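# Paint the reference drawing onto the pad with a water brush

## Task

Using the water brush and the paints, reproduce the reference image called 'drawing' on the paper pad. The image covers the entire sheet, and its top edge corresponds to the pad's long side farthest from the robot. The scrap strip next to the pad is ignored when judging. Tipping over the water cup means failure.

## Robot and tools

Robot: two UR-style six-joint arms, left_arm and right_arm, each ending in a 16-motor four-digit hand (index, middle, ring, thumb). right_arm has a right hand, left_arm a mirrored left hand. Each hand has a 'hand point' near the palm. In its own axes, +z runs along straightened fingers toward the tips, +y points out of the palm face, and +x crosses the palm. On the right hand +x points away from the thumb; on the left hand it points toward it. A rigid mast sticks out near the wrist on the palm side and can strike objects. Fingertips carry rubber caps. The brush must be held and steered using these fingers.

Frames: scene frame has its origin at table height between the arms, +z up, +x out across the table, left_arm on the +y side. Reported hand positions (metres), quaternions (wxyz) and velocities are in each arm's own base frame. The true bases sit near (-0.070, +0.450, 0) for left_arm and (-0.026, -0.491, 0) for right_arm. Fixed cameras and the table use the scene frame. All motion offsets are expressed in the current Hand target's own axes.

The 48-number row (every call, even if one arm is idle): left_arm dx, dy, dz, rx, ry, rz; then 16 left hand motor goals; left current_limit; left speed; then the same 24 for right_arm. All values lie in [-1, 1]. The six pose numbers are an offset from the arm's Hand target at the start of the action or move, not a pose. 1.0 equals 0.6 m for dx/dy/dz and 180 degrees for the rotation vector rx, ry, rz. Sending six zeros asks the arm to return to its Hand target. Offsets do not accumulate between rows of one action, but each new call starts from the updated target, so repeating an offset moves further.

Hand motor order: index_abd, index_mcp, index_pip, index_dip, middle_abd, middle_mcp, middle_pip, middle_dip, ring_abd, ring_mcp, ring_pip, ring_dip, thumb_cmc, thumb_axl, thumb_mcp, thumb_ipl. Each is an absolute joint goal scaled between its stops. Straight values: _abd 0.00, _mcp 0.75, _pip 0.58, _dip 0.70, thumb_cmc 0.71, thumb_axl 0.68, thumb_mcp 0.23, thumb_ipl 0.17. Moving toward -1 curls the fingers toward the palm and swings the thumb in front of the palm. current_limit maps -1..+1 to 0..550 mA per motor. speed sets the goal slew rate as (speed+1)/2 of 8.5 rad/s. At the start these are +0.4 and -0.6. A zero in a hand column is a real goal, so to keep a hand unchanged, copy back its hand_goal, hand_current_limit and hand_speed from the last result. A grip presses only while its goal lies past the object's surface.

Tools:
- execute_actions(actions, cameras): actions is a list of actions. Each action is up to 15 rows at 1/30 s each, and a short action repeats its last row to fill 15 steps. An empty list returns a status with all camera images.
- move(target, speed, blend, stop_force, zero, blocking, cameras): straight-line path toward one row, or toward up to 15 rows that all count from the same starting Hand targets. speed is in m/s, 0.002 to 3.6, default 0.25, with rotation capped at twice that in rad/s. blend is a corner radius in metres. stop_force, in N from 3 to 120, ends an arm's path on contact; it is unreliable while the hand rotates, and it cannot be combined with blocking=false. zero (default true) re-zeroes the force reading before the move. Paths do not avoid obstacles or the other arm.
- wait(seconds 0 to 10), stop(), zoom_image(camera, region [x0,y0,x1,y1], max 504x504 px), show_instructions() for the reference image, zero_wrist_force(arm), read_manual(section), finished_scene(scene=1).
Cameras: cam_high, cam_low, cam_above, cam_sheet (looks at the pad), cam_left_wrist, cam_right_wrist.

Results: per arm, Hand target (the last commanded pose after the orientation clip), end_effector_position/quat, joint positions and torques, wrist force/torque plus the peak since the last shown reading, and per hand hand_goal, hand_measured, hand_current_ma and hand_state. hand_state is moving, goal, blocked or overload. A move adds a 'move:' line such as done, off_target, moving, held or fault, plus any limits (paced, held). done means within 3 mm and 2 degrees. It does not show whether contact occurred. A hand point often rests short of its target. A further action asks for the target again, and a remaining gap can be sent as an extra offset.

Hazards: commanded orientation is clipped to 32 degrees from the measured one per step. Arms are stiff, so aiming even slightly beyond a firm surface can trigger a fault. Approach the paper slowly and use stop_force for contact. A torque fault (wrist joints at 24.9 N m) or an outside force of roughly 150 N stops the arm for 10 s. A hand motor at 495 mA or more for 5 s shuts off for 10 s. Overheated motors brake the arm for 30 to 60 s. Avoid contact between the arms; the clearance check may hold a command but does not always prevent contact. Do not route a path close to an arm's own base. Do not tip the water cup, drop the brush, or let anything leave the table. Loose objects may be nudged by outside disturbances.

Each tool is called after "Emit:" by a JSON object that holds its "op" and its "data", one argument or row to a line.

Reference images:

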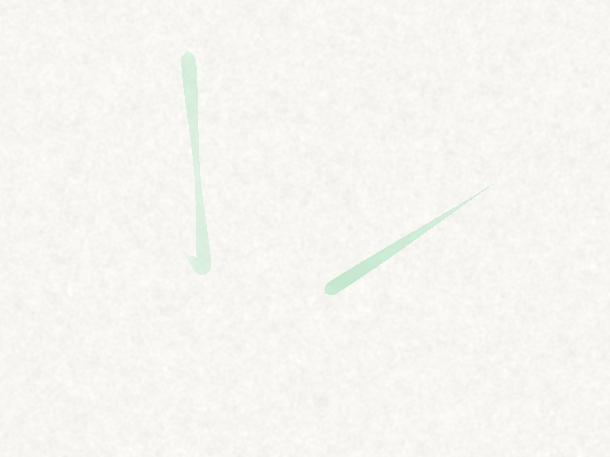

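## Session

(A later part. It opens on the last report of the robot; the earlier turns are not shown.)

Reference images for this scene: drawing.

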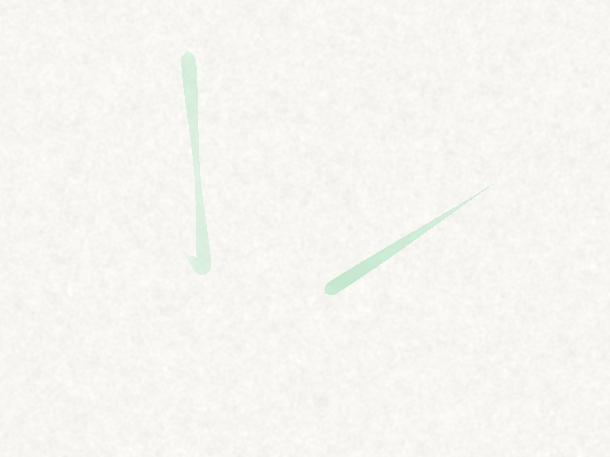

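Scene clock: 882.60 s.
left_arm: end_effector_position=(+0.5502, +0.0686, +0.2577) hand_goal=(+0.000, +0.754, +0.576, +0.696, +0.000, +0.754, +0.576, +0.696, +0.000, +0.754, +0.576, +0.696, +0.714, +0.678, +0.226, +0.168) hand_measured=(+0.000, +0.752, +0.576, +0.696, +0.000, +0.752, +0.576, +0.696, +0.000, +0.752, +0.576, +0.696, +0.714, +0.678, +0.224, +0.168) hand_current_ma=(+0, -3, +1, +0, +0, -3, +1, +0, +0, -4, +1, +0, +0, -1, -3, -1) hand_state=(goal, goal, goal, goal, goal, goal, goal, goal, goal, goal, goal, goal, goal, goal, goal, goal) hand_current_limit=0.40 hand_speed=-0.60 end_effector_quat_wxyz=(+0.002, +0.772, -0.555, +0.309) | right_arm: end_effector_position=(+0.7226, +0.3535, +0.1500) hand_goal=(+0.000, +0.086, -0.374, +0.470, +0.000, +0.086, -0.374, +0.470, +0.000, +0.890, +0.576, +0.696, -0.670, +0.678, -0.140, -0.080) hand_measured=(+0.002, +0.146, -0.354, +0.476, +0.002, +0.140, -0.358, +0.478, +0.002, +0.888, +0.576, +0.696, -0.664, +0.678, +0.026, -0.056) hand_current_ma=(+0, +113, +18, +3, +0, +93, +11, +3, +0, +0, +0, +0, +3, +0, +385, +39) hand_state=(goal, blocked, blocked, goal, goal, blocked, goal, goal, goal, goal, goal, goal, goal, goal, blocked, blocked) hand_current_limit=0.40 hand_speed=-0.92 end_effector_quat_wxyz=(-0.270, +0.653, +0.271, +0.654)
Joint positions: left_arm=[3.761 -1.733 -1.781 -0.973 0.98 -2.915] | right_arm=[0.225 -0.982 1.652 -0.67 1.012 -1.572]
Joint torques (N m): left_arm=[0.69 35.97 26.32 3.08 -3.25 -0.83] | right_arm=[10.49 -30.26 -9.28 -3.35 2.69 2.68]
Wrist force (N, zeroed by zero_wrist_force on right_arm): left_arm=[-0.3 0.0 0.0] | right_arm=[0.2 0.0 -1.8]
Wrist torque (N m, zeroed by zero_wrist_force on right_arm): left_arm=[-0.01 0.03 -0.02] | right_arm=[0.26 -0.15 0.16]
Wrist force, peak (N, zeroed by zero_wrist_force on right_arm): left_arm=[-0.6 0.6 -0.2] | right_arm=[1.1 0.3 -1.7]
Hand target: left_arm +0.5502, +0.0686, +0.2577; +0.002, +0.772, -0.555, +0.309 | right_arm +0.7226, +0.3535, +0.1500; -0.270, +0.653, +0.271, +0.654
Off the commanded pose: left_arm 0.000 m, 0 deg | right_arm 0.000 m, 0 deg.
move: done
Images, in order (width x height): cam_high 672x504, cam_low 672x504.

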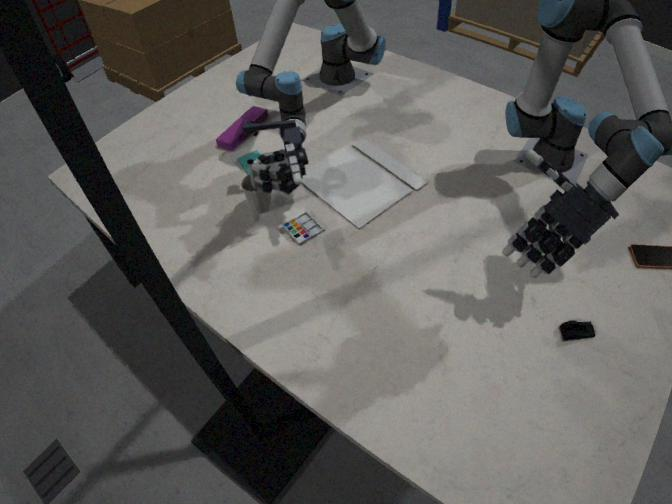

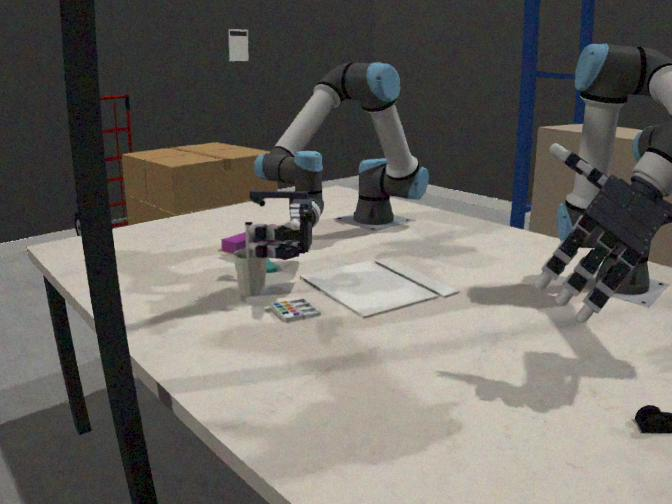

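Emit:
{"op": "move", "data": {
  "target": [
    [0,0,0,0,0,0,0,0.754,0.576,0.696,0,0.754,0.576,0.696,0,0.754,0.576,0.696,0.714,0.678,0.226,0.168,0.4,-0.6,0.2,0,0,0,0,0,0,0.085,-0.375,0.47,0,0.085,-0.375,0.47,0,0.89,0.576,0.696,-0.67,0.678,-0.14,-0.08,0.4,-0.92],
    [0,0,0,0,0,0,0,0.754,0.576,0.696,0,0.754,0.576,0.696,0,0.754,0.576,0.696,0.714,0.678,0.226,0.168,0.4,-0.6,0.1,-0.1705,0.2105,0,0,0,0,0.085,-0.375,0.47,0,0.085,-0.375,0.47,0,0.89,0.576,0.696,-0.67,0.678,-0.14,-0.08,0.4,-0.92]
  ],
  "speed": 0.2,
  "blend": [0.03,0],
  "cameras": ["cam_low","cam_high","cam_above","cam_sheet"]
}}

Emit:
{"op": "zoom_image", "data": {
  "camera": "cam_low",
  "region": [250, 220, 360, 330]
}}

Emit:
{"op": "zoom_image", "data": {
  "camera": "cam_high",
  "region": [250, 150, 360, 260]
}}

Emit:
{"op": "zoom_image", "data": {
  "camera": "cam_above",
  "region": [300, 0, 440, 140]
}}

Scene clock: 899.30 s.
left_arm: end_effector_position=(+0.5502, +0.0686, +0.2577) hand_goal=(+0.000, +0.754, +0.576, +0.696, +0.000, +0.754, +0.576, +0.696, +0.000, +0.754, +0.576, +0.696, +0.714, +0.678, +0.226, +0.168) hand_measured=(+0.000, +0.752, +0.576, +0.696, +0.000, +0.752, +0.576, +0.696, +0.000, +0.752, +0.576, +0.696, +0.714, +0.678, +0.224, +0.168) hand_current_ma=(+0, -3, +1, +0, +0, -3, +1, +0, +0, -4, +1, +0, +0, -1, -3, -1) hand_state=(goal, goal, goal, goal, goal, goal, goal, goal, goal, goal, goal, goal, goal, goal, goal, goal) hand_current_limit=0.40 hand_speed=-0.60 end_effector_quat_wxyz=(+0.002, +0.772, -0.555, +0.309) | right_arm: end_effector_position=(+0.7396, +0.5151, +0.2099) hand_goal=(+0.000, +0.086, -0.374, +0.470, +0.000, +0.086, -0.374, +0.470, +0.000, +0.890, +0.576, +0.696, -0.670, +0.678, -0.140, -0.080) hand_measured=(+0.002, +0.146, -0.354, +0.476, +0.002, +0.140, -0.358, +0.478, +0.002, +0.888, +0.576, +0.696, -0.664, +0.678, +0.026, -0.056) hand_current_ma=(+0, +113, +18, +3, +0, +93, +11, +3, +0, +0, +0, +0, +3, +0, +385, +39) hand_state=(goal, blocked, blocked, goal, goal, blocked, goal, goal, goal, goal, goal, goal, goal, goal, blocked, blocked) hand_current_limit=0.40 hand_speed=-0.92 end_effector_quat_wxyz=(-0.270, +0.653, +0.271, +0.654)
Joint positions: left_arm=[3.761 -1.733 -1.781 -0.973 0.98 -2.915] | right_arm=[0.471 -0.838 1.22 -0.382 1.258 -1.572]
Joint torques (N m): left_arm=[-1.48 35.34 27.29 3.43 -3.4 -1.02] | right_arm=[10.5 -38.34 -33.25 -0.43 2.68 -3.19]
Wrist force (N, zeroed by zero_wrist_force on right_arm): left_arm=[-0.4 0.1 0.1] | right_arm=[-0.1 0.1 -1.8]
Wrist torque (N m, zeroed by zero_wrist_force on right_arm): left_arm=[0.00 0.05 -0.03] | right_arm=[0.27 -0.12 0.09]
Wrist force, peak (N, zeroed by zero_wrist_force on right_arm): left_arm=[-0.5 0.5 0.4] | right_arm=[1.3 0.4 -1.9]
Hand target: left_arm +0.5502, +0.0686, +0.2577; +0.002, +0.772, -0.555, +0.309 | right_arm +0.7397, +0.5151, +0.2099; -0.270, +0.653, +0.271, +0.654
Off the commanded pose: left_arm 0.000 m, 0 deg | right_arm 0.000 m, 0 deg.
move: done
Images, in order (width x height): cam_high 672x504, cam_low 672x504, cam_above 672x504, cam_sheet 672x504.

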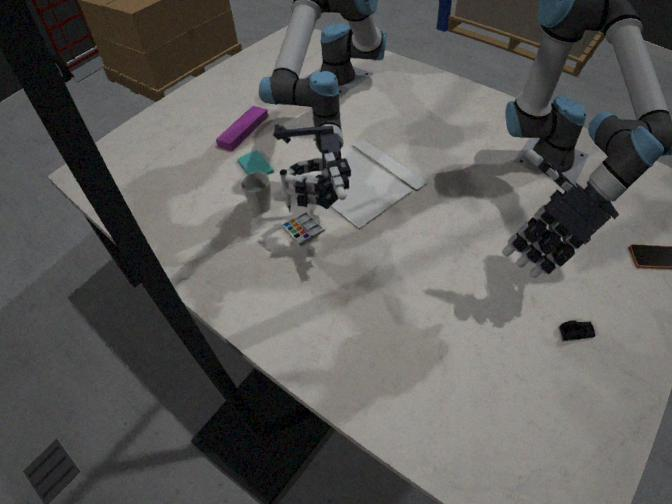

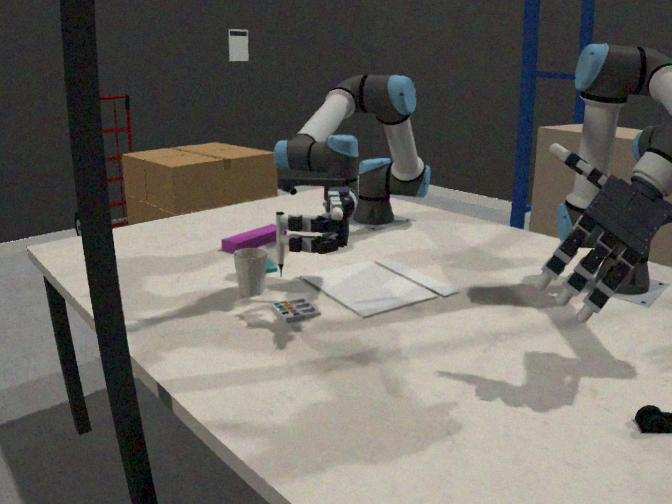

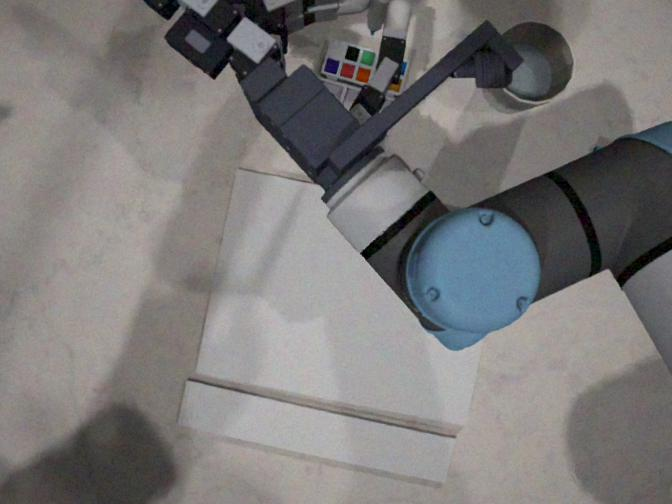

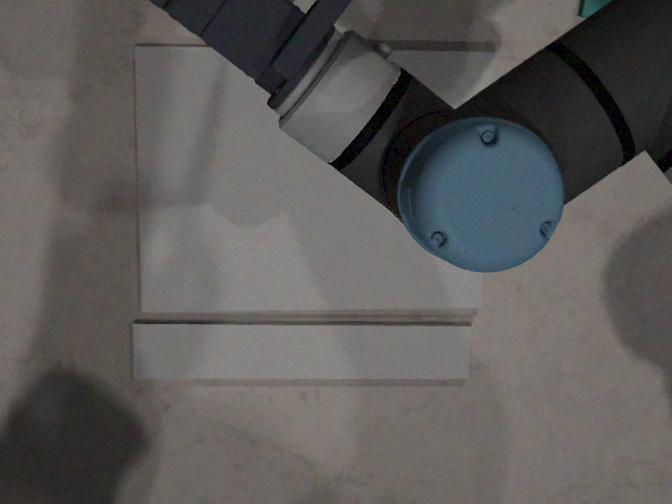

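Scaled by 4.582.

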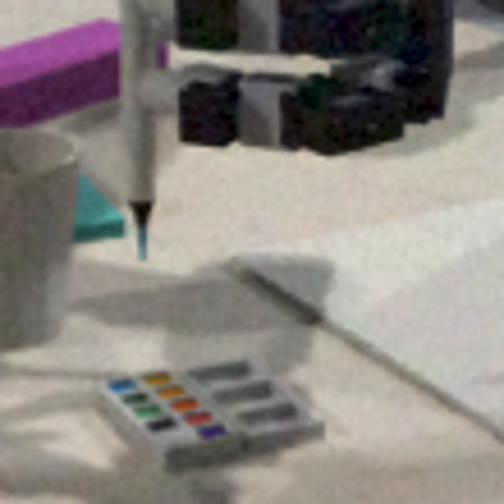

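Scaled by 4.582.

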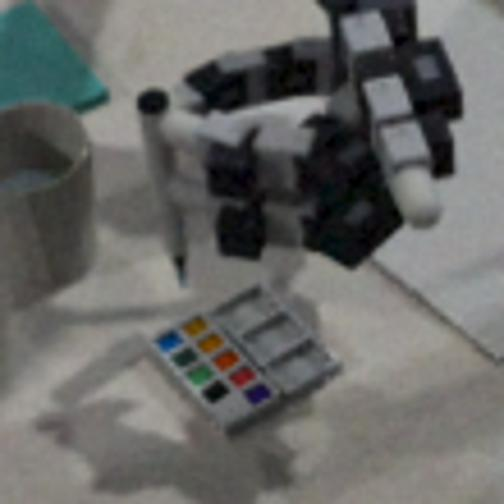

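Scaled by 3.600.

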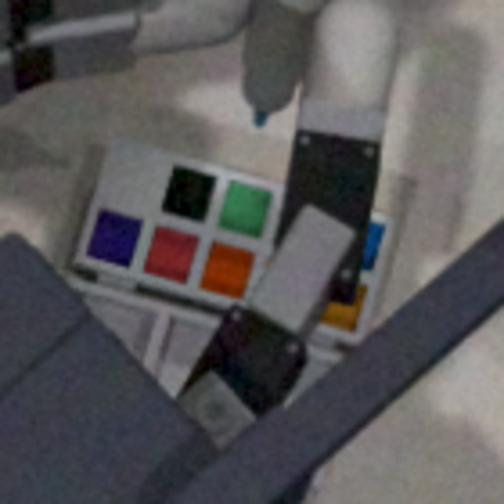

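Emit:
{"op": "move", "data": {
  "target": [0,0,0,0,0,0,0,0.754,0.576,0.696,0,0.754,0.576,0.696,0,0.754,0.576,0.696,0.714,0.678,0.226,0.168,0.4,-0.6,-0.1332,0,0,0,0,0,0,0.085,-0.375,0.47,0,0.085,-0.375,0.47,0,0.89,0.576,0.696,-0.67,0.678,-0.14,-0.08,0.4,-0.92],
  "speed": 0.05,
  "stop_force": 3,
  "cameras": ["cam_low","cam_above","cam_high"]
}}

Scene clock: 942.73 s.
left_arm: end_effector_position=(+0.5502, +0.0686, +0.2577) hand_goal=(+0.000, +0.754, +0.576, +0.696, +0.000, +0.754, +0.576, +0.696, +0.000, +0.754, +0.576, +0.696, +0.714, +0.678, +0.226, +0.168) hand_measured=(+0.000, +0.752, +0.576, +0.696, +0.000, +0.752, +0.576, +0.696, +0.000, +0.752, +0.576, +0.696, +0.714, +0.678, +0.224, +0.168) hand_current_ma=(+0, -3, +1, +0, +0, -3, +1, +0, +0, -4, +1, +0, +0, -1, -3, -1) hand_state=(goal, goal, goal, goal, goal, goal, goal, goal, goal, goal, goal, goal, goal, goal, goal, goal) hand_current_limit=0.40 hand_speed=-0.60 end_effector_quat_wxyz=(+0.002, +0.772, -0.555, +0.309) | right_arm: end_effector_position=(+0.7397, +0.5151, +0.1300) hand_goal=(+0.000, +0.086, -0.374, +0.470, +0.000, +0.086, -0.374, +0.470, +0.000, +0.890, +0.576, +0.696, -0.670, +0.678, -0.140, -0.080) hand_measured=(+0.002, +0.146, -0.354, +0.476, +0.002, +0.140, -0.358, +0.478, +0.002, +0.888, +0.576, +0.696, -0.664, +0.678, +0.026, -0.056) hand_current_ma=(+0, +113, +18, +3, +0, +93, +11, +3, +0, +0, +0, +0, +3, +0, +385, +39) hand_state=(goal, blocked, blocked, goal, goal, blocked, goal, goal, goal, goal, goal, goal, goal, goal, blocked, blocked) hand_current_limit=0.40 hand_speed=-0.92 end_effector_quat_wxyz=(-0.270, +0.653, +0.271, +0.654)
Joint positions: left_arm=[3.761 -1.733 -1.781 -0.973 0.98 -2.915] | right_arm=[0.471 -0.75 1.285 -0.535 1.258 -1.572]
Joint torques (N m): left_arm=[0.59 35.4 27.18 3.55 -3.44 -1.14] | right_arm=[-9.46 -39.84 -11.2 -3.55 -2.2 -0.75]
Wrist force (N, zeroed by zero_wrist_force on right_arm): left_arm=[0.1 0.2 0.3] | right_arm=[0.0 0.4 -1.5]
Wrist torque (N m, zeroed by zero_wrist_force on right_arm): left_arm=[-0.01 -0.01 0.00] | right_arm=[0.26 -0.14 0.12]
Wrist force, peak (N, zeroed by zero_wrist_force on right_arm): left_arm=[-0.6 0.5 0.2] | right_arm=[-0.1 0.2 -2.1]
Hand target: left_arm +0.5502, +0.0686, +0.2577; +0.002, +0.772, -0.555, +0.309 | right_arm +0.7397, +0.5151, +0.1300; -0.270, +0.653, +0.271, +0.654
Off the commanded pose: left_arm 0.000 m, 0 deg | right_arm 0.000 m, 0 deg.
move: done
Images, in order (width x height): cam_high 672x504, cam_low 672x504, cam_above 672x504.

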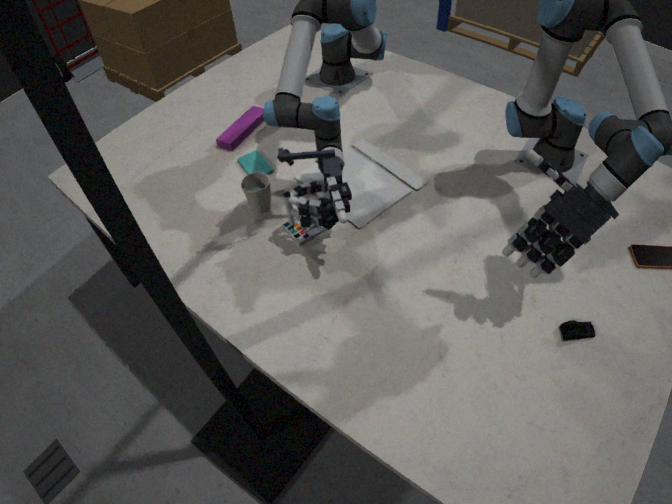

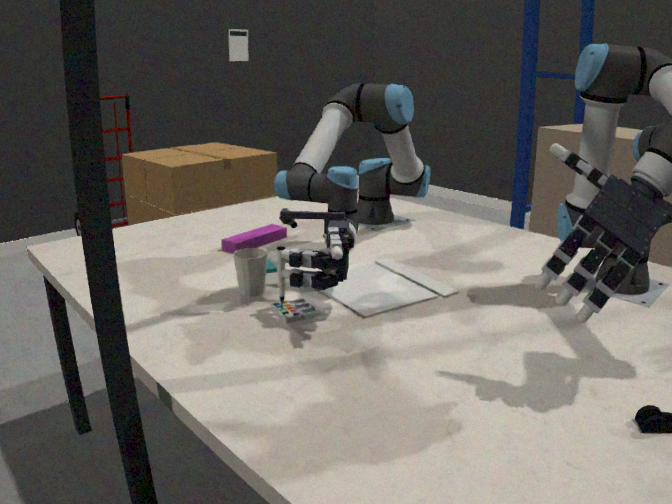

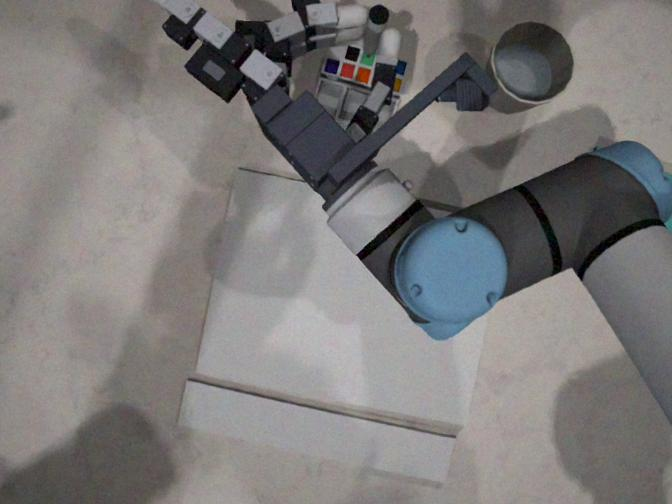

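Emit:
{"op": "zoom_image", "data": {
  "camera": "cam_low",
  "region": [250, 230, 350, 330]
}}

Emit:
{"op": "zoom_image", "data": {
  "camera": "cam_above",
  "region": [310, 0, 430, 120]
}}

Emit:
{"op": "zoom_image", "data": {
  "camera": "cam_high",
  "region": [250, 160, 350, 260]
}}

Scaled by 5.040.

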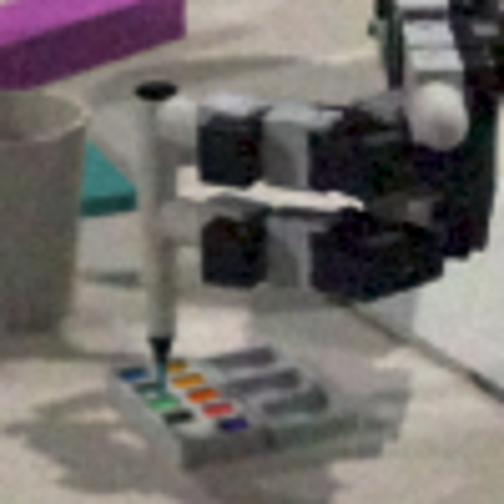

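Scaled by 4.200.

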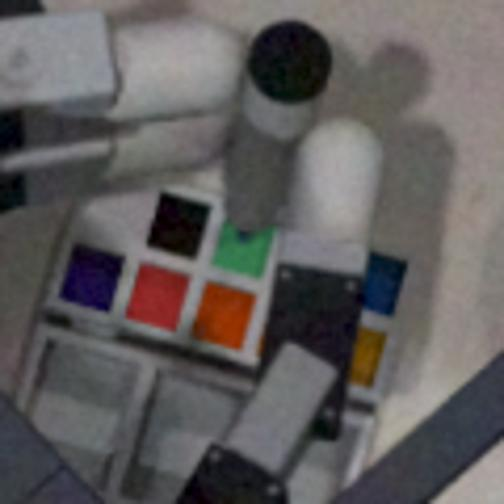

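Scaled by 5.040.

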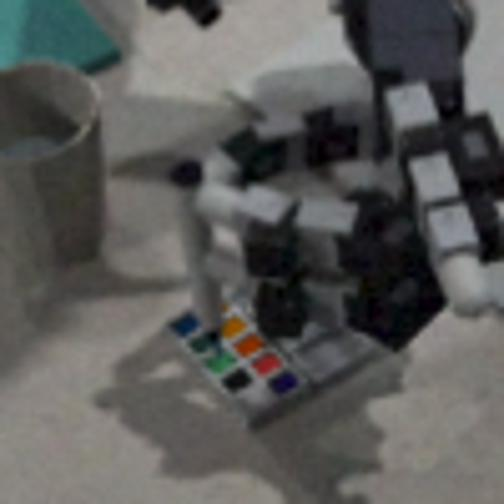

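Emit:
{"op": "move", "data": {
  "target": [0,0,0,0,0,0,0,0.754,0.576,0.696,0,0.754,0.576,0.696,0,0.754,0.576,0.696,0.714,0.678,0.226,0.168,0.4,-0.6,-0.0117,0,0,0,0,0,0,0.085,-0.375,0.47,0,0.085,-0.375,0.47,0,0.89,0.576,0.696,-0.67,0.678,-0.14,-0.08,0.4,-0.92],
  "speed": 0.02,
  "stop_force": 3,
  "cameras": ["cam_low","cam_above"]
}}

Emit:
{"op": "zoom_image", "data": {
  "camera": "cam_low",
  "region": [255, 280, 325, 330]
}}

Emit:
{"op": "zoom_image", "data": {
  "camera": "cam_above",
  "region": [335, 30, 405, 80]
}}

Scene clock: 951.47 s.
left_arm: end_effector_position=(+0.5502, +0.0686, +0.2577) hand_goal=(+0.000, +0.754, +0.576, +0.696, +0.000, +0.754, +0.576, +0.696, +0.000, +0.754, +0.576, +0.696, +0.714, +0.678, +0.226, +0.168) hand_measured=(+0.000, +0.752, +0.576, +0.696, +0.000, +0.752, +0.576, +0.696, +0.000, +0.752, +0.576, +0.696, +0.714, +0.678, +0.224, +0.168) hand_current_ma=(+0, -3, +1, +0, +0, -3, +1, +0, +0, -4, +1, +0, +0, -1, -3, -1) hand_state=(goal, goal, goal, goal, goal, goal, goal, goal, goal, goal, goal, goal, goal, goal, goal, goal) hand_current_limit=0.40 hand_speed=-0.60 end_effector_quat_wxyz=(+0.002, +0.772, -0.555, +0.309) | right_arm: end_effector_position=(+0.7397, +0.5151, +0.1230) hand_goal=(+0.000, +0.086, -0.374, +0.470, +0.000, +0.086, -0.374, +0.470, +0.000, +0.890, +0.576, +0.696, -0.670, +0.678, -0.140, -0.080) hand_measured=(+0.002, +0.146, -0.354, +0.476, +0.002, +0.140, -0.358, +0.478, +0.002, +0.888, +0.576, +0.696, -0.664, +0.678, +0.026, -0.056) hand_current_ma=(+0, +113, +18, +3, +0, +93, +11, +3, +0, +0, +0, +0, +3, +0, +385, +39) hand_state=(goal, blocked, blocked, goal, goal, blocked, goal, goal, goal, goal, goal, goal, goal, goal, blocked, blocked) hand_current_limit=0.40 hand_speed=-0.92 end_effector_quat_wxyz=(-0.270, +0.653, +0.271, +0.654)
Joint positions: left_arm=[3.761 -1.733 -1.781 -0.973 0.98 -2.915] | right_arm=[0.471 -0.741 1.289 -0.548 1.258 -1.572]
Joint torques (N m): left_arm=[-0.4 35.9 27.78 3.3 -3.28 -0.99] | right_arm=[-10.32 -40.37 -10.55 -3.48 -2.25 1.9]
Wrist force (N, zeroed by zero_wrist_force on right_arm): left_arm=[-0.3 0.3 0.1] | right_arm=[0.1 0.6 -1.5]
Wrist torque (N m, zeroed by zero_wrist_force on right_arm): left_arm=[0.01 0.03 -0.03] | right_arm=[0.28 -0.14 0.12]
Wrist force, peak (N, zeroed by zero_wrist_force on right_arm): left_arm=[-0.5 0.2 0.4] | right_arm=[0.4 0.7 -1.7]
Hand target: left_arm +0.5502, +0.0686, +0.2577; +0.002, +0.772, -0.555, +0.309 | right_arm +0.7397, +0.5151, +0.1230; -0.270, +0.653, +0.271, +0.654
Off the commanded pose: left_arm 0.000 m, 0 deg | right_arm 0.000 m, 0 deg.
move: done
Images, in order (width x height): cam_low 672x504, cam_above 672x504.

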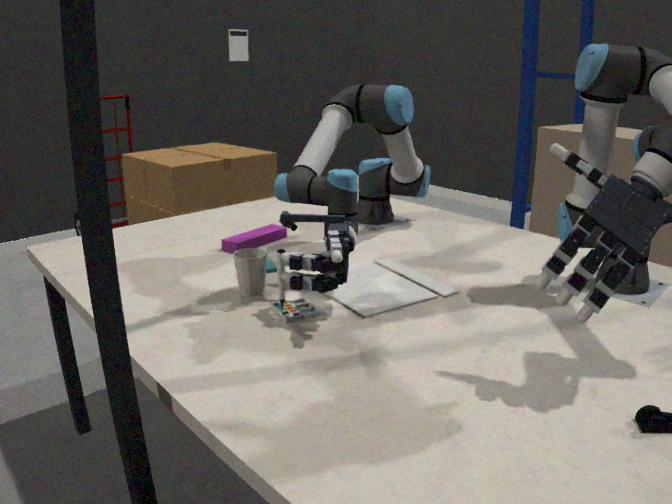

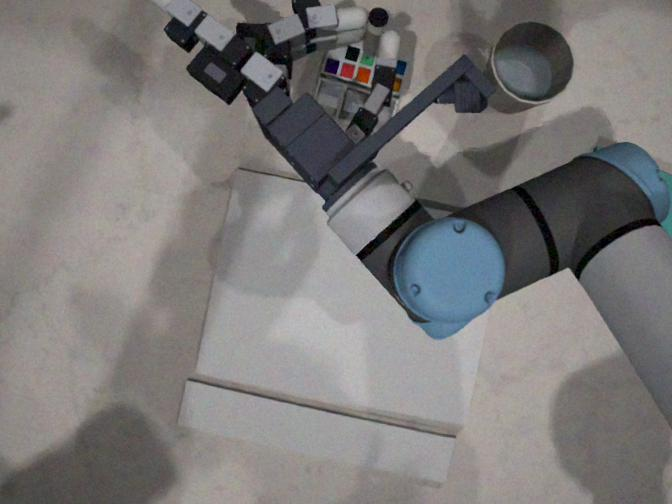

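Scaled by 7.200.

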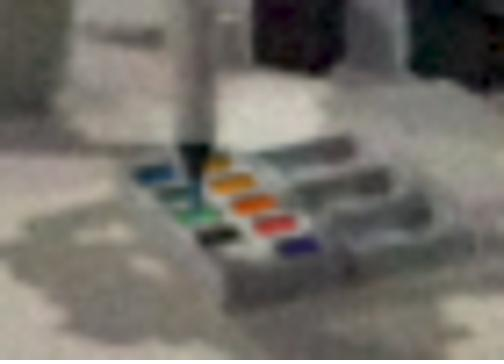

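Scaled by 7.200.

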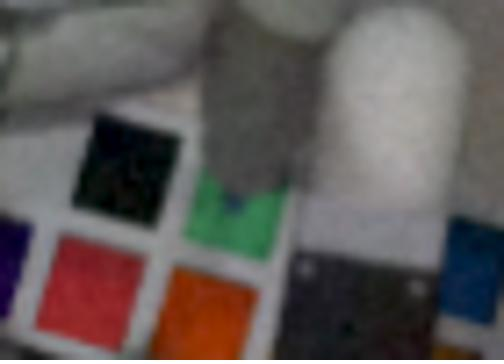

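Emit:
{"op": "move", "data": {
  "target": [0,0,0,0,0,0,0,0.754,0.576,0.696,0,0.754,0.576,0.696,0,0.754,0.576,0.696,0.714,0.678,0.226,0.168,0.4,-0.6,-0.0067,0,0,0,0,0,0,0.085,-0.375,0.47,0,0.085,-0.375,0.47,0,0.89,0.576,0.696,-0.67,0.678,-0.14,-0.08,0.4,-0.92],
  "speed": 0.02,
  "stop_force": 3,
  "cameras": ["cam_low","cam_above"]
}}

Emit:
{"op": "zoom_image", "data": {
  "camera": "cam_low",
  "region": [255, 280, 325, 330]
}}

Emit:
{"op": "zoom_image", "data": {
  "camera": "cam_above",
  "region": [335, 30, 405, 80]
}}

Scene clock: 956.87 s.
left_arm: end_effector_position=(+0.5502, +0.0686, +0.2577) hand_goal=(+0.000, +0.754, +0.576, +0.696, +0.000, +0.754, +0.576, +0.696, +0.000, +0.754, +0.576, +0.696, +0.714, +0.678, +0.226, +0.168) hand_measured=(+0.000, +0.752, +0.576, +0.696, +0.000, +0.752, +0.576, +0.696, +0.000, +0.752, +0.576, +0.696, +0.714, +0.678, +0.224, +0.168) hand_current_ma=(+0, -3, +1, +0, +0, -3, +1, +0, +0, -4, +1, +0, +0, -1, -3, -1) hand_state=(goal, goal, goal, goal, goal, goal, goal, goal, goal, goal, goal, goal, goal, goal, goal, goal) hand_current_limit=0.40 hand_speed=-0.60 end_effector_quat_wxyz=(+0.002, +0.772, -0.555, +0.309) | right_arm: end_effector_position=(+0.7397, +0.5151, +0.1190) hand_goal=(+0.000, +0.086, -0.374, +0.470, +0.000, +0.086, -0.374, +0.470, +0.000, +0.890, +0.576, +0.696, -0.670, +0.678, -0.140, -0.080) hand_measured=(+0.002, +0.146, -0.354, +0.476, +0.002, +0.140, -0.358, +0.478, +0.002, +0.888, +0.576, +0.696, -0.664, +0.678, +0.026, -0.056) hand_current_ma=(+0, +113, +18, +3, +0, +93, +11, +3, +0, +0, +0, +0, +3, +0, +385, +39) hand_state=(goal, blocked, blocked, goal, goal, blocked, goal, goal, goal, goal, goal, goal, goal, goal, blocked, blocked) hand_current_limit=0.40 hand_speed=-0.92 end_effector_quat_wxyz=(-0.270, +0.653, +0.271, +0.654)
Joint positions: left_arm=[3.761 -1.733 -1.781 -0.973 0.98 -2.915] | right_arm=[0.471 -0.736 1.291 -0.555 1.258 -1.572]
Joint torques (N m): left_arm=[-0.85 36.33 28.32 3.67 -3.29 -1.1] | right_arm=[-10.37 -39.89 -10.57 -3.35 -2.29 1.77]
Wrist force (N, zeroed by zero_wrist_force on right_arm): left_arm=[-0.3 0.1 0.3] | right_arm=[0.6 0.3 -1.2]
Wrist torque (N m, zeroed by zero_wrist_force on right_arm): left_arm=[-0.02 0.04 -0.02] | right_arm=[0.22 -0.18 0.11]
Wrist force, peak (N, zeroed by zero_wrist_force on right_arm): left_arm=[-0.5 0.0 0.4] | right_arm=[0.1 0.3 -1.9]
Hand target: left_arm +0.5502, +0.0686, +0.2577; +0.002, +0.772, -0.555, +0.309 | right_arm +0.7397, +0.5151, +0.1190; -0.270, +0.653, +0.271, +0.654
Off the commanded pose: left_arm 0.000 m, 0 deg | right_arm 0.000 m, 0 deg.
move: done
Images, in order (width x height): cam_low 672x504, cam_above 672x504.

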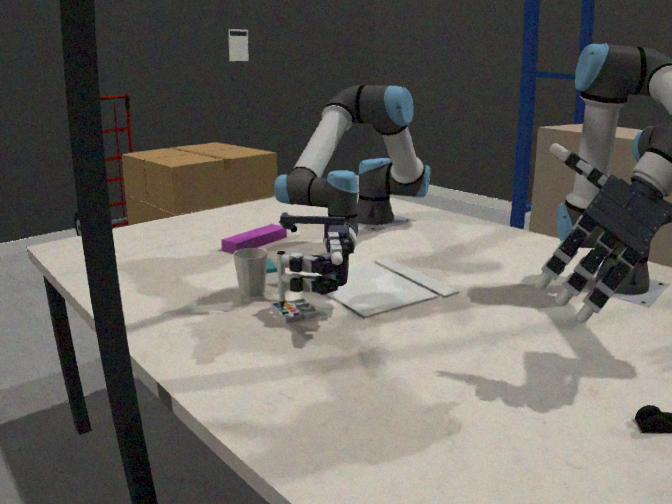

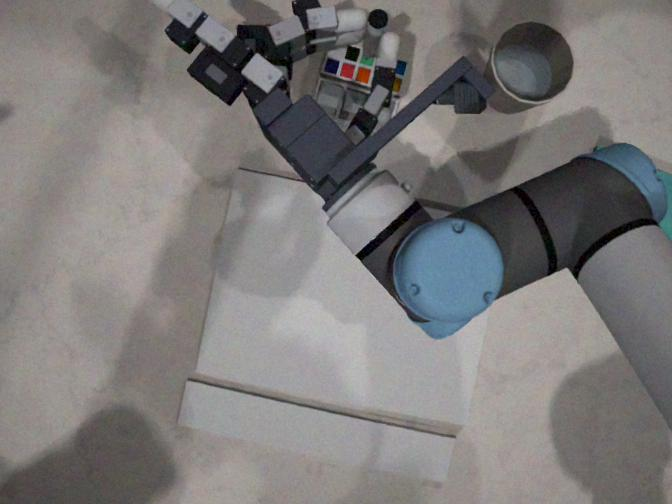

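Scaled by 7.200.

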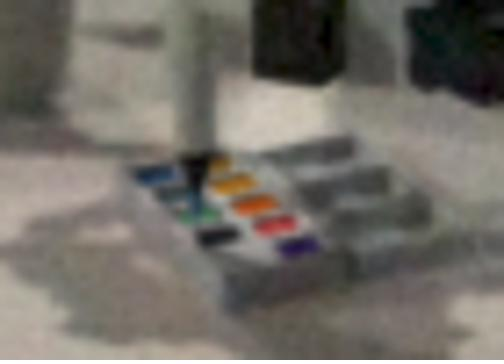

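Scaled by 7.200.

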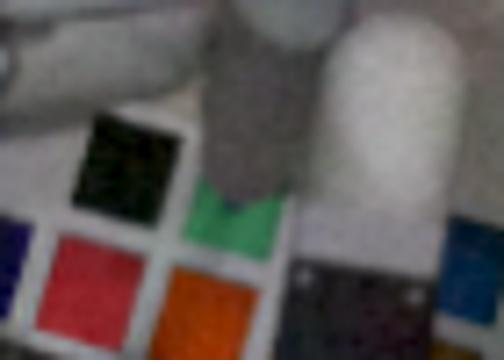

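Emit:
{"op": "move", "data": {
  "target": [
    [0,0,0,0,0,0,0,0.754,0.576,0.696,0,0.754,0.576,0.696,0,0.754,0.576,0.696,0.714,0.678,0.226,0.168,0.4,-0.6,-0.0017,0.00236,0.00236,0,0,0,0,0.085,-0.375,0.47,0,0.085,-0.375,0.47,0,0.89,0.576,0.696,-0.67,0.678,-0.14,-0.08,0.4,-0.92],
    [0,0,0,0,0,0,0,0.754,0.576,0.696,0,0.754,0.576,0.696,0,0.754,0.576,0.696,0.714,0.678,0.226,0.168,0.4,-0.6,-0.0017,-0.00236,0.00236,0,0,0,0,0.085,-0.375,0.47,0,0.085,-0.375,0.47,0,0.89,0.576,0.696,-0.67,0.678,-0.14,-0.08,0.4,-0.92],
    [0,0,0,0,0,0,0,0.754,0.576,0.696,0,0.754,0.576,0.696,0,0.754,0.576,0.696,0.714,0.678,0.226,0.168,0.4,-0.6,-0.0017,-0.00236,-0.00236,0,0,0,0,0.085,-0.375,0.47,0,0.085,-0.375,0.47,0,0.89,0.576,0.696,-0.67,0.678,-0.14,-0.08,0.4,-0.92],
    [0,0,0,0,0,0,0,0.754,0.576,0.696,0,0.754,0.576,0.696,0,0.754,0.576,0.696,0.714,0.678,0.226,0.168,0.4,-0.6,0,0,0,0,0,0,0,0.085,-0.375,0.47,0,0.085,-0.375,0.47,0,0.89,0.576,0.696,-0.67,0.678,-0.14,-0.08,0.4,-0.92],
    [0,0,0,0,0,0,0,0.754,0.576,0.696,0,0.754,0.576,0.696,0,0.754,0.576,0.696,0.714,0.678,0.226,0.168,0.4,-0.6,0.135,0,0,0,0,0,0,0.085,-0.375,0.47,0,0.085,-0.375,0.47,0,0.89,0.576,0.696,-0.67,0.678,-0.14,-0.08,0.4,-0.92]
  ],
  "speed": 0.06,
  "cameras": ["cam_low","cam_above","cam_high"]
}}

Emit:
{"op": "zoom_image", "data": {
  "camera": "cam_low",
  "region": [255, 250, 325, 320]
}}

Emit:
{"op": "zoom_image", "data": {
  "camera": "cam_high",
  "region": [260, 180, 330, 250]
}}

Scene clock: 986.83 s.
left_arm: end_effector_position=(+0.5502, +0.0686, +0.2577) hand_goal=(+0.000, +0.754, +0.576, +0.696, +0.000, +0.754, +0.576, +0.696, +0.000, +0.754, +0.576, +0.696, +0.714, +0.678, +0.226, +0.168) hand_measured=(+0.000, +0.752, +0.576, +0.696, +0.000, +0.752, +0.576, +0.696, +0.000, +0.752, +0.576, +0.696, +0.714, +0.678, +0.224, +0.168) hand_current_ma=(+0, -3, +1, +0, +0, -3, +1, +0, +0, -4, +1, +0, +0, -1, -3, -1) hand_state=(goal, goal, goal, goal, goal, goal, goal, goal, goal, goal, goal, goal, goal, goal, goal, goal) hand_current_limit=0.40 hand_speed=-0.60 end_effector_quat_wxyz=(+0.002, +0.772, -0.555, +0.309) | right_arm: end_effector_position=(+0.7397, +0.5151, +0.1999) hand_goal=(+0.000, +0.086, -0.374, +0.470, +0.000, +0.086, -0.374, +0.470, +0.000, +0.890, +0.576, +0.696, -0.670, +0.678, -0.140, -0.080) hand_measured=(+0.002, +0.146, -0.354, +0.476, +0.002, +0.140, -0.358, +0.478, +0.002, +0.888, +0.576, +0.696, -0.664, +0.678, +0.026, -0.056) hand_current_ma=(+0, +113, +18, +3, +0, +93, +11, +3, +0, +0, +0, +0, +3, +0, +385, +39) hand_state=(goal, blocked, blocked, goal, goal, blocked, goal, goal, goal, goal, goal, goal, goal, goal, blocked, blocked) hand_current_limit=0.40 hand_speed=-0.92 end_effector_quat_wxyz=(-0.270, +0.653, +0.271, +0.654)
Joint positions: left_arm=[3.761 -1.733 -1.781 -0.973 0.98 -2.915] | right_arm=[0.471 -0.828 1.23 -0.402 1.258 -1.572]
Joint torques (N m): left_arm=[0.02 34.82 27.83 3.98 -3.24 -1.29] | right_arm=[7.94 -63.62 -31 -0.47 2.41 1.34]
Wrist force (N, zeroed by zero_wrist_force on right_arm): left_arm=[-0.3 0.5 0.1] | right_arm=[-0.2 0.1 -1.5]
Wrist torque (N m, zeroed by zero_wrist_force on right_arm): left_arm=[0.04 0.04 -0.05] | right_arm=[0.25 -0.12 0.10]
Wrist force, peak (N, zeroed by zero_wrist_force on right_arm): left_arm=[-0.4 0.3 0.7] | right_arm=[0.8 0.4 -1.9]
Hand target: left_arm +0.5502, +0.0686, +0.2577; +0.002, +0.772, -0.555, +0.309 | right_arm +0.7397, +0.5151, +0.2000; -0.270, +0.653, +0.271, +0.654
Off the commanded pose: left_arm 0.000 m, 0 deg | right_arm 0.000 m, 0 deg.
move: done
Images, in order (width x height): cam_high 672x504, cam_low 672x504, cam_above 672x504.

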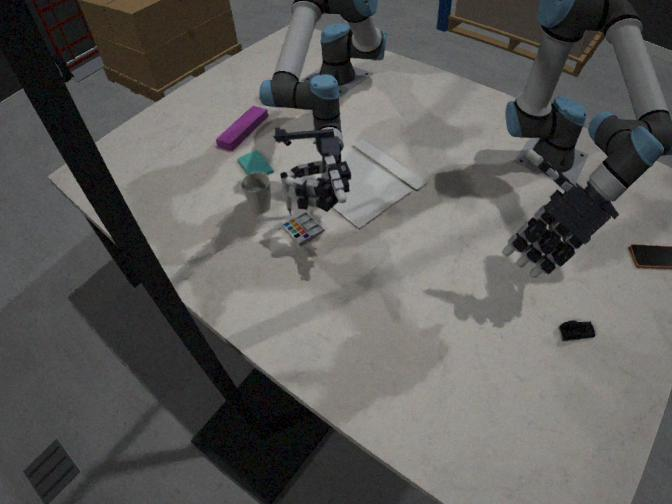

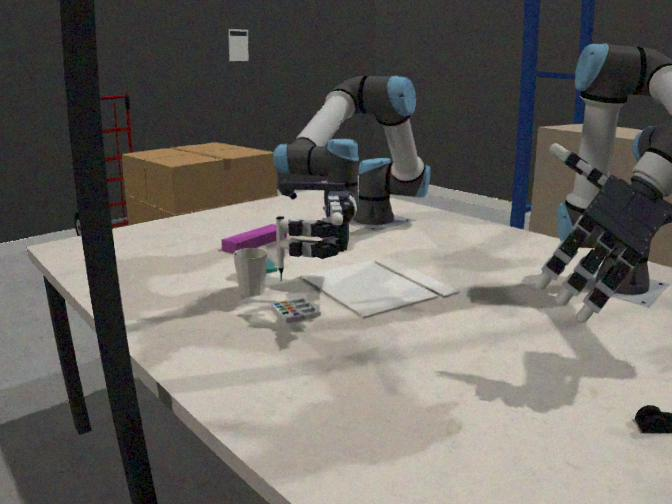

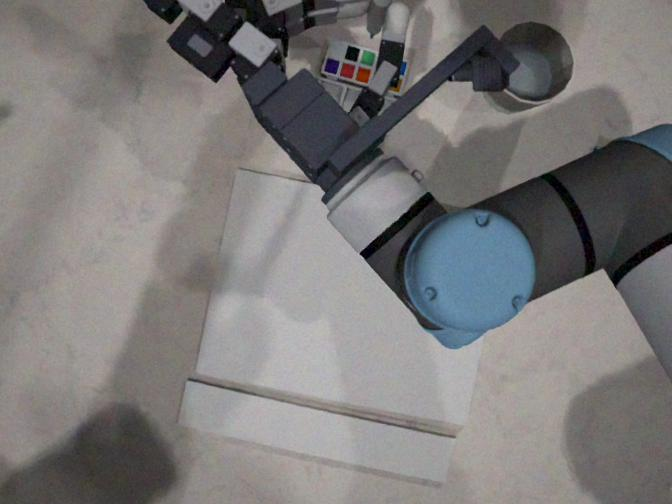

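Scaled by 7.200.

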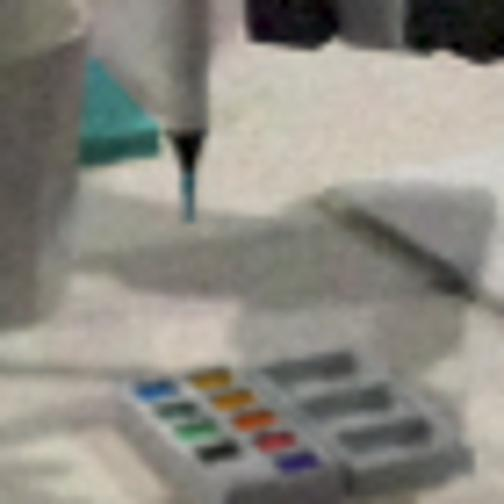

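Scaled by 7.200.

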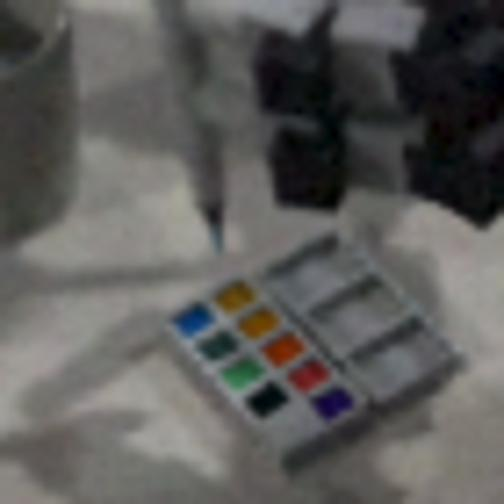

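Emit:
{"op": "move", "data": {
  "target": [
    [0,0,0,0,0,0,0,0.754,0.576,0.696,0,0.754,0.576,0.696,0,0.754,0.576,0.696,0.714,0.678,0.226,0.168,0.4,-0.6,0,-0.6270,-0.3121,0,0,0,0,0.085,-0.375,0.47,0,0.085,-0.375,0.47,0,0.89,0.576,0.696,-0.67,0.678,-0.14,-0.08,0.4,-0.92],
    [0,0,0,0,0,0,0,0.754,0.576,0.696,0,0.754,0.576,0.696,0,0.754,0.576,0.696,0.714,0.678,0.226,0.168,0.4,-0.6,-0.1,-0.6270,-0.3121,0,0,0,0,0.085,-0.375,0.47,0,0.085,-0.375,0.47,0,0.89,0.576,0.696,-0.67,0.678,-0.14,-0.08,0.4,-0.92]
  ],
  "speed": 0.2,
  "cameras": ["cam_low","cam_above","cam_sheet"]
}}

Emit:
{"op": "zoom_image", "data": {
  "camera": "cam_low",
  "region": [380, 220, 480, 320]
}}

Scene clock: 999.17 s.
left_arm: end_effector_position=(+0.5502, +0.0686, +0.2577) hand_goal=(+0.000, +0.754, +0.576, +0.696, +0.000, +0.754, +0.576, +0.696, +0.000, +0.754, +0.576, +0.696, +0.714, +0.678, +0.226, +0.168) hand_measured=(+0.000, +0.752, +0.576, +0.696, +0.000, +0.752, +0.576, +0.696, +0.000, +0.752, +0.576, +0.696, +0.714, +0.678, +0.224, +0.168) hand_current_ma=(+0, -3, +1, +0, +0, -3, +1, +0, +0, -4, +1, +0, +0, -1, -3, -1) hand_state=(goal, goal, goal, goal, goal, goal, goal, goal, goal, goal, goal, goal, goal, goal, goal, goal) hand_current_limit=0.40 hand_speed=-0.60 end_effector_quat_wxyz=(+0.002, +0.772, -0.555, +0.309) | right_arm: end_effector_position=(+0.3414, +0.6491, +0.1396) hand_goal=(+0.000, +0.086, -0.374, +0.470, +0.000, +0.086, -0.374, +0.470, +0.000, +0.890, +0.576, +0.696, -0.670, +0.678, -0.140, -0.080) hand_measured=(+0.002, +0.146, -0.354, +0.476, +0.002, +0.140, -0.358, +0.478, +0.002, +0.888, +0.576, +0.696, -0.664, +0.678, +0.026, -0.056) hand_current_ma=(+0, +113, +18, +3, +0, +93, +11, +3, +0, +0, +0, +0, +3, +0, +385, +39) hand_state=(goal, blocked, blocked, goal, goal, blocked, goal, goal, goal, goal, goal, goal, goal, goal, blocked, blocked) hand_current_limit=0.40 hand_speed=-0.92 end_effector_quat_wxyz=(-0.270, +0.653, +0.271, +0.654)
Joint positions: left_arm=[3.761 -1.733 -1.781 -0.973 0.98 -2.915] | right_arm=[1.117 -0.966 1.658 -0.692 1.903 -1.572]
Joint torques (N m): left_arm=[-0.74 36.73 28.51 3.67 -3.62 -1.52] | right_arm=[-6.5 -31.28 -8.63 -3.26 -2.61 -3.24]
Wrist force (N, zeroed by zero_wrist_force on right_arm): left_arm=[-0.5 0.4 0.5] | right_arm=[-0.1 0.2 -1.8]
Wrist torque (N m, zeroed by zero_wrist_force on right_arm): left_arm=[0.02 0.07 -0.05] | right_arm=[0.26 -0.09 0.13]
Wrist force, peak (N, zeroed by zero_wrist_force on right_arm): left_arm=[-0.5 0.4 0.5] | right_arm=[0.4 -1.2 -2.2]
Hand target: left_arm +0.5502, +0.0686, +0.2577; +0.002, +0.772, -0.555, +0.309 | right_arm +0.3414, +0.6491, +0.1395; -0.270, +0.653, +0.271, +0.654
Off the commanded pose: left_arm 0.000 m, 0 deg | right_arm 0.000 m, 0 deg.
move: done
Images, in order (width x height): cam_low 672x504, cam_above 672x504, cam_sheet 672x504.

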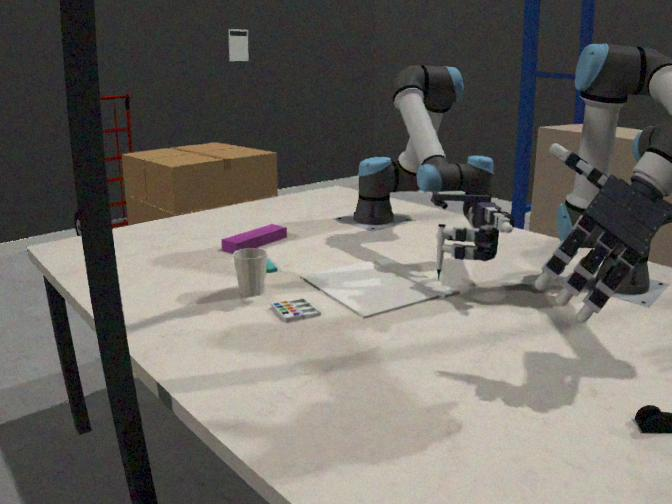

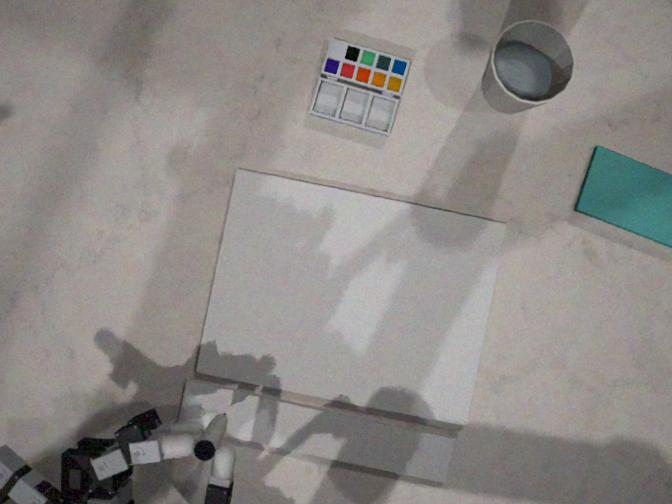

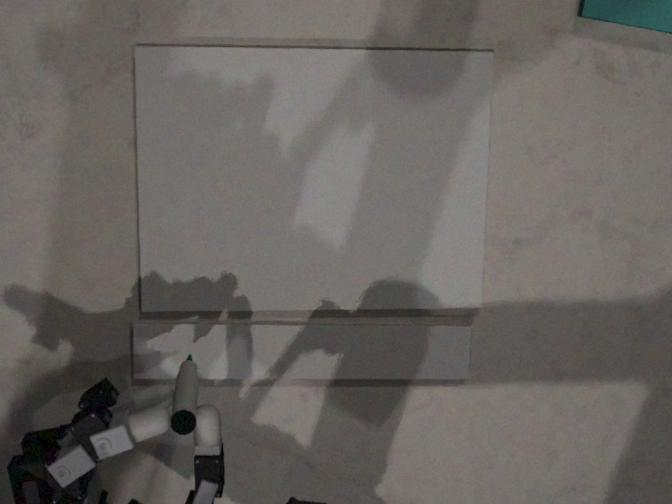

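Scaled by 5.040.

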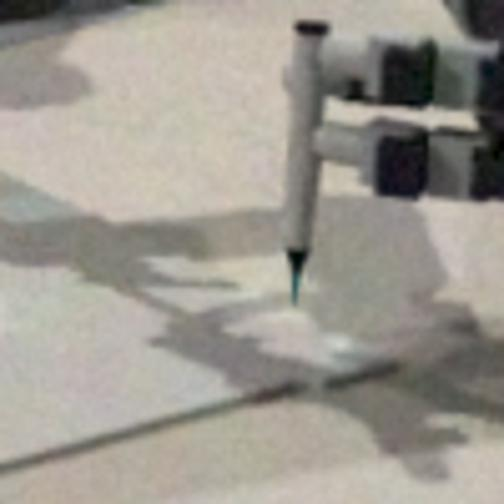

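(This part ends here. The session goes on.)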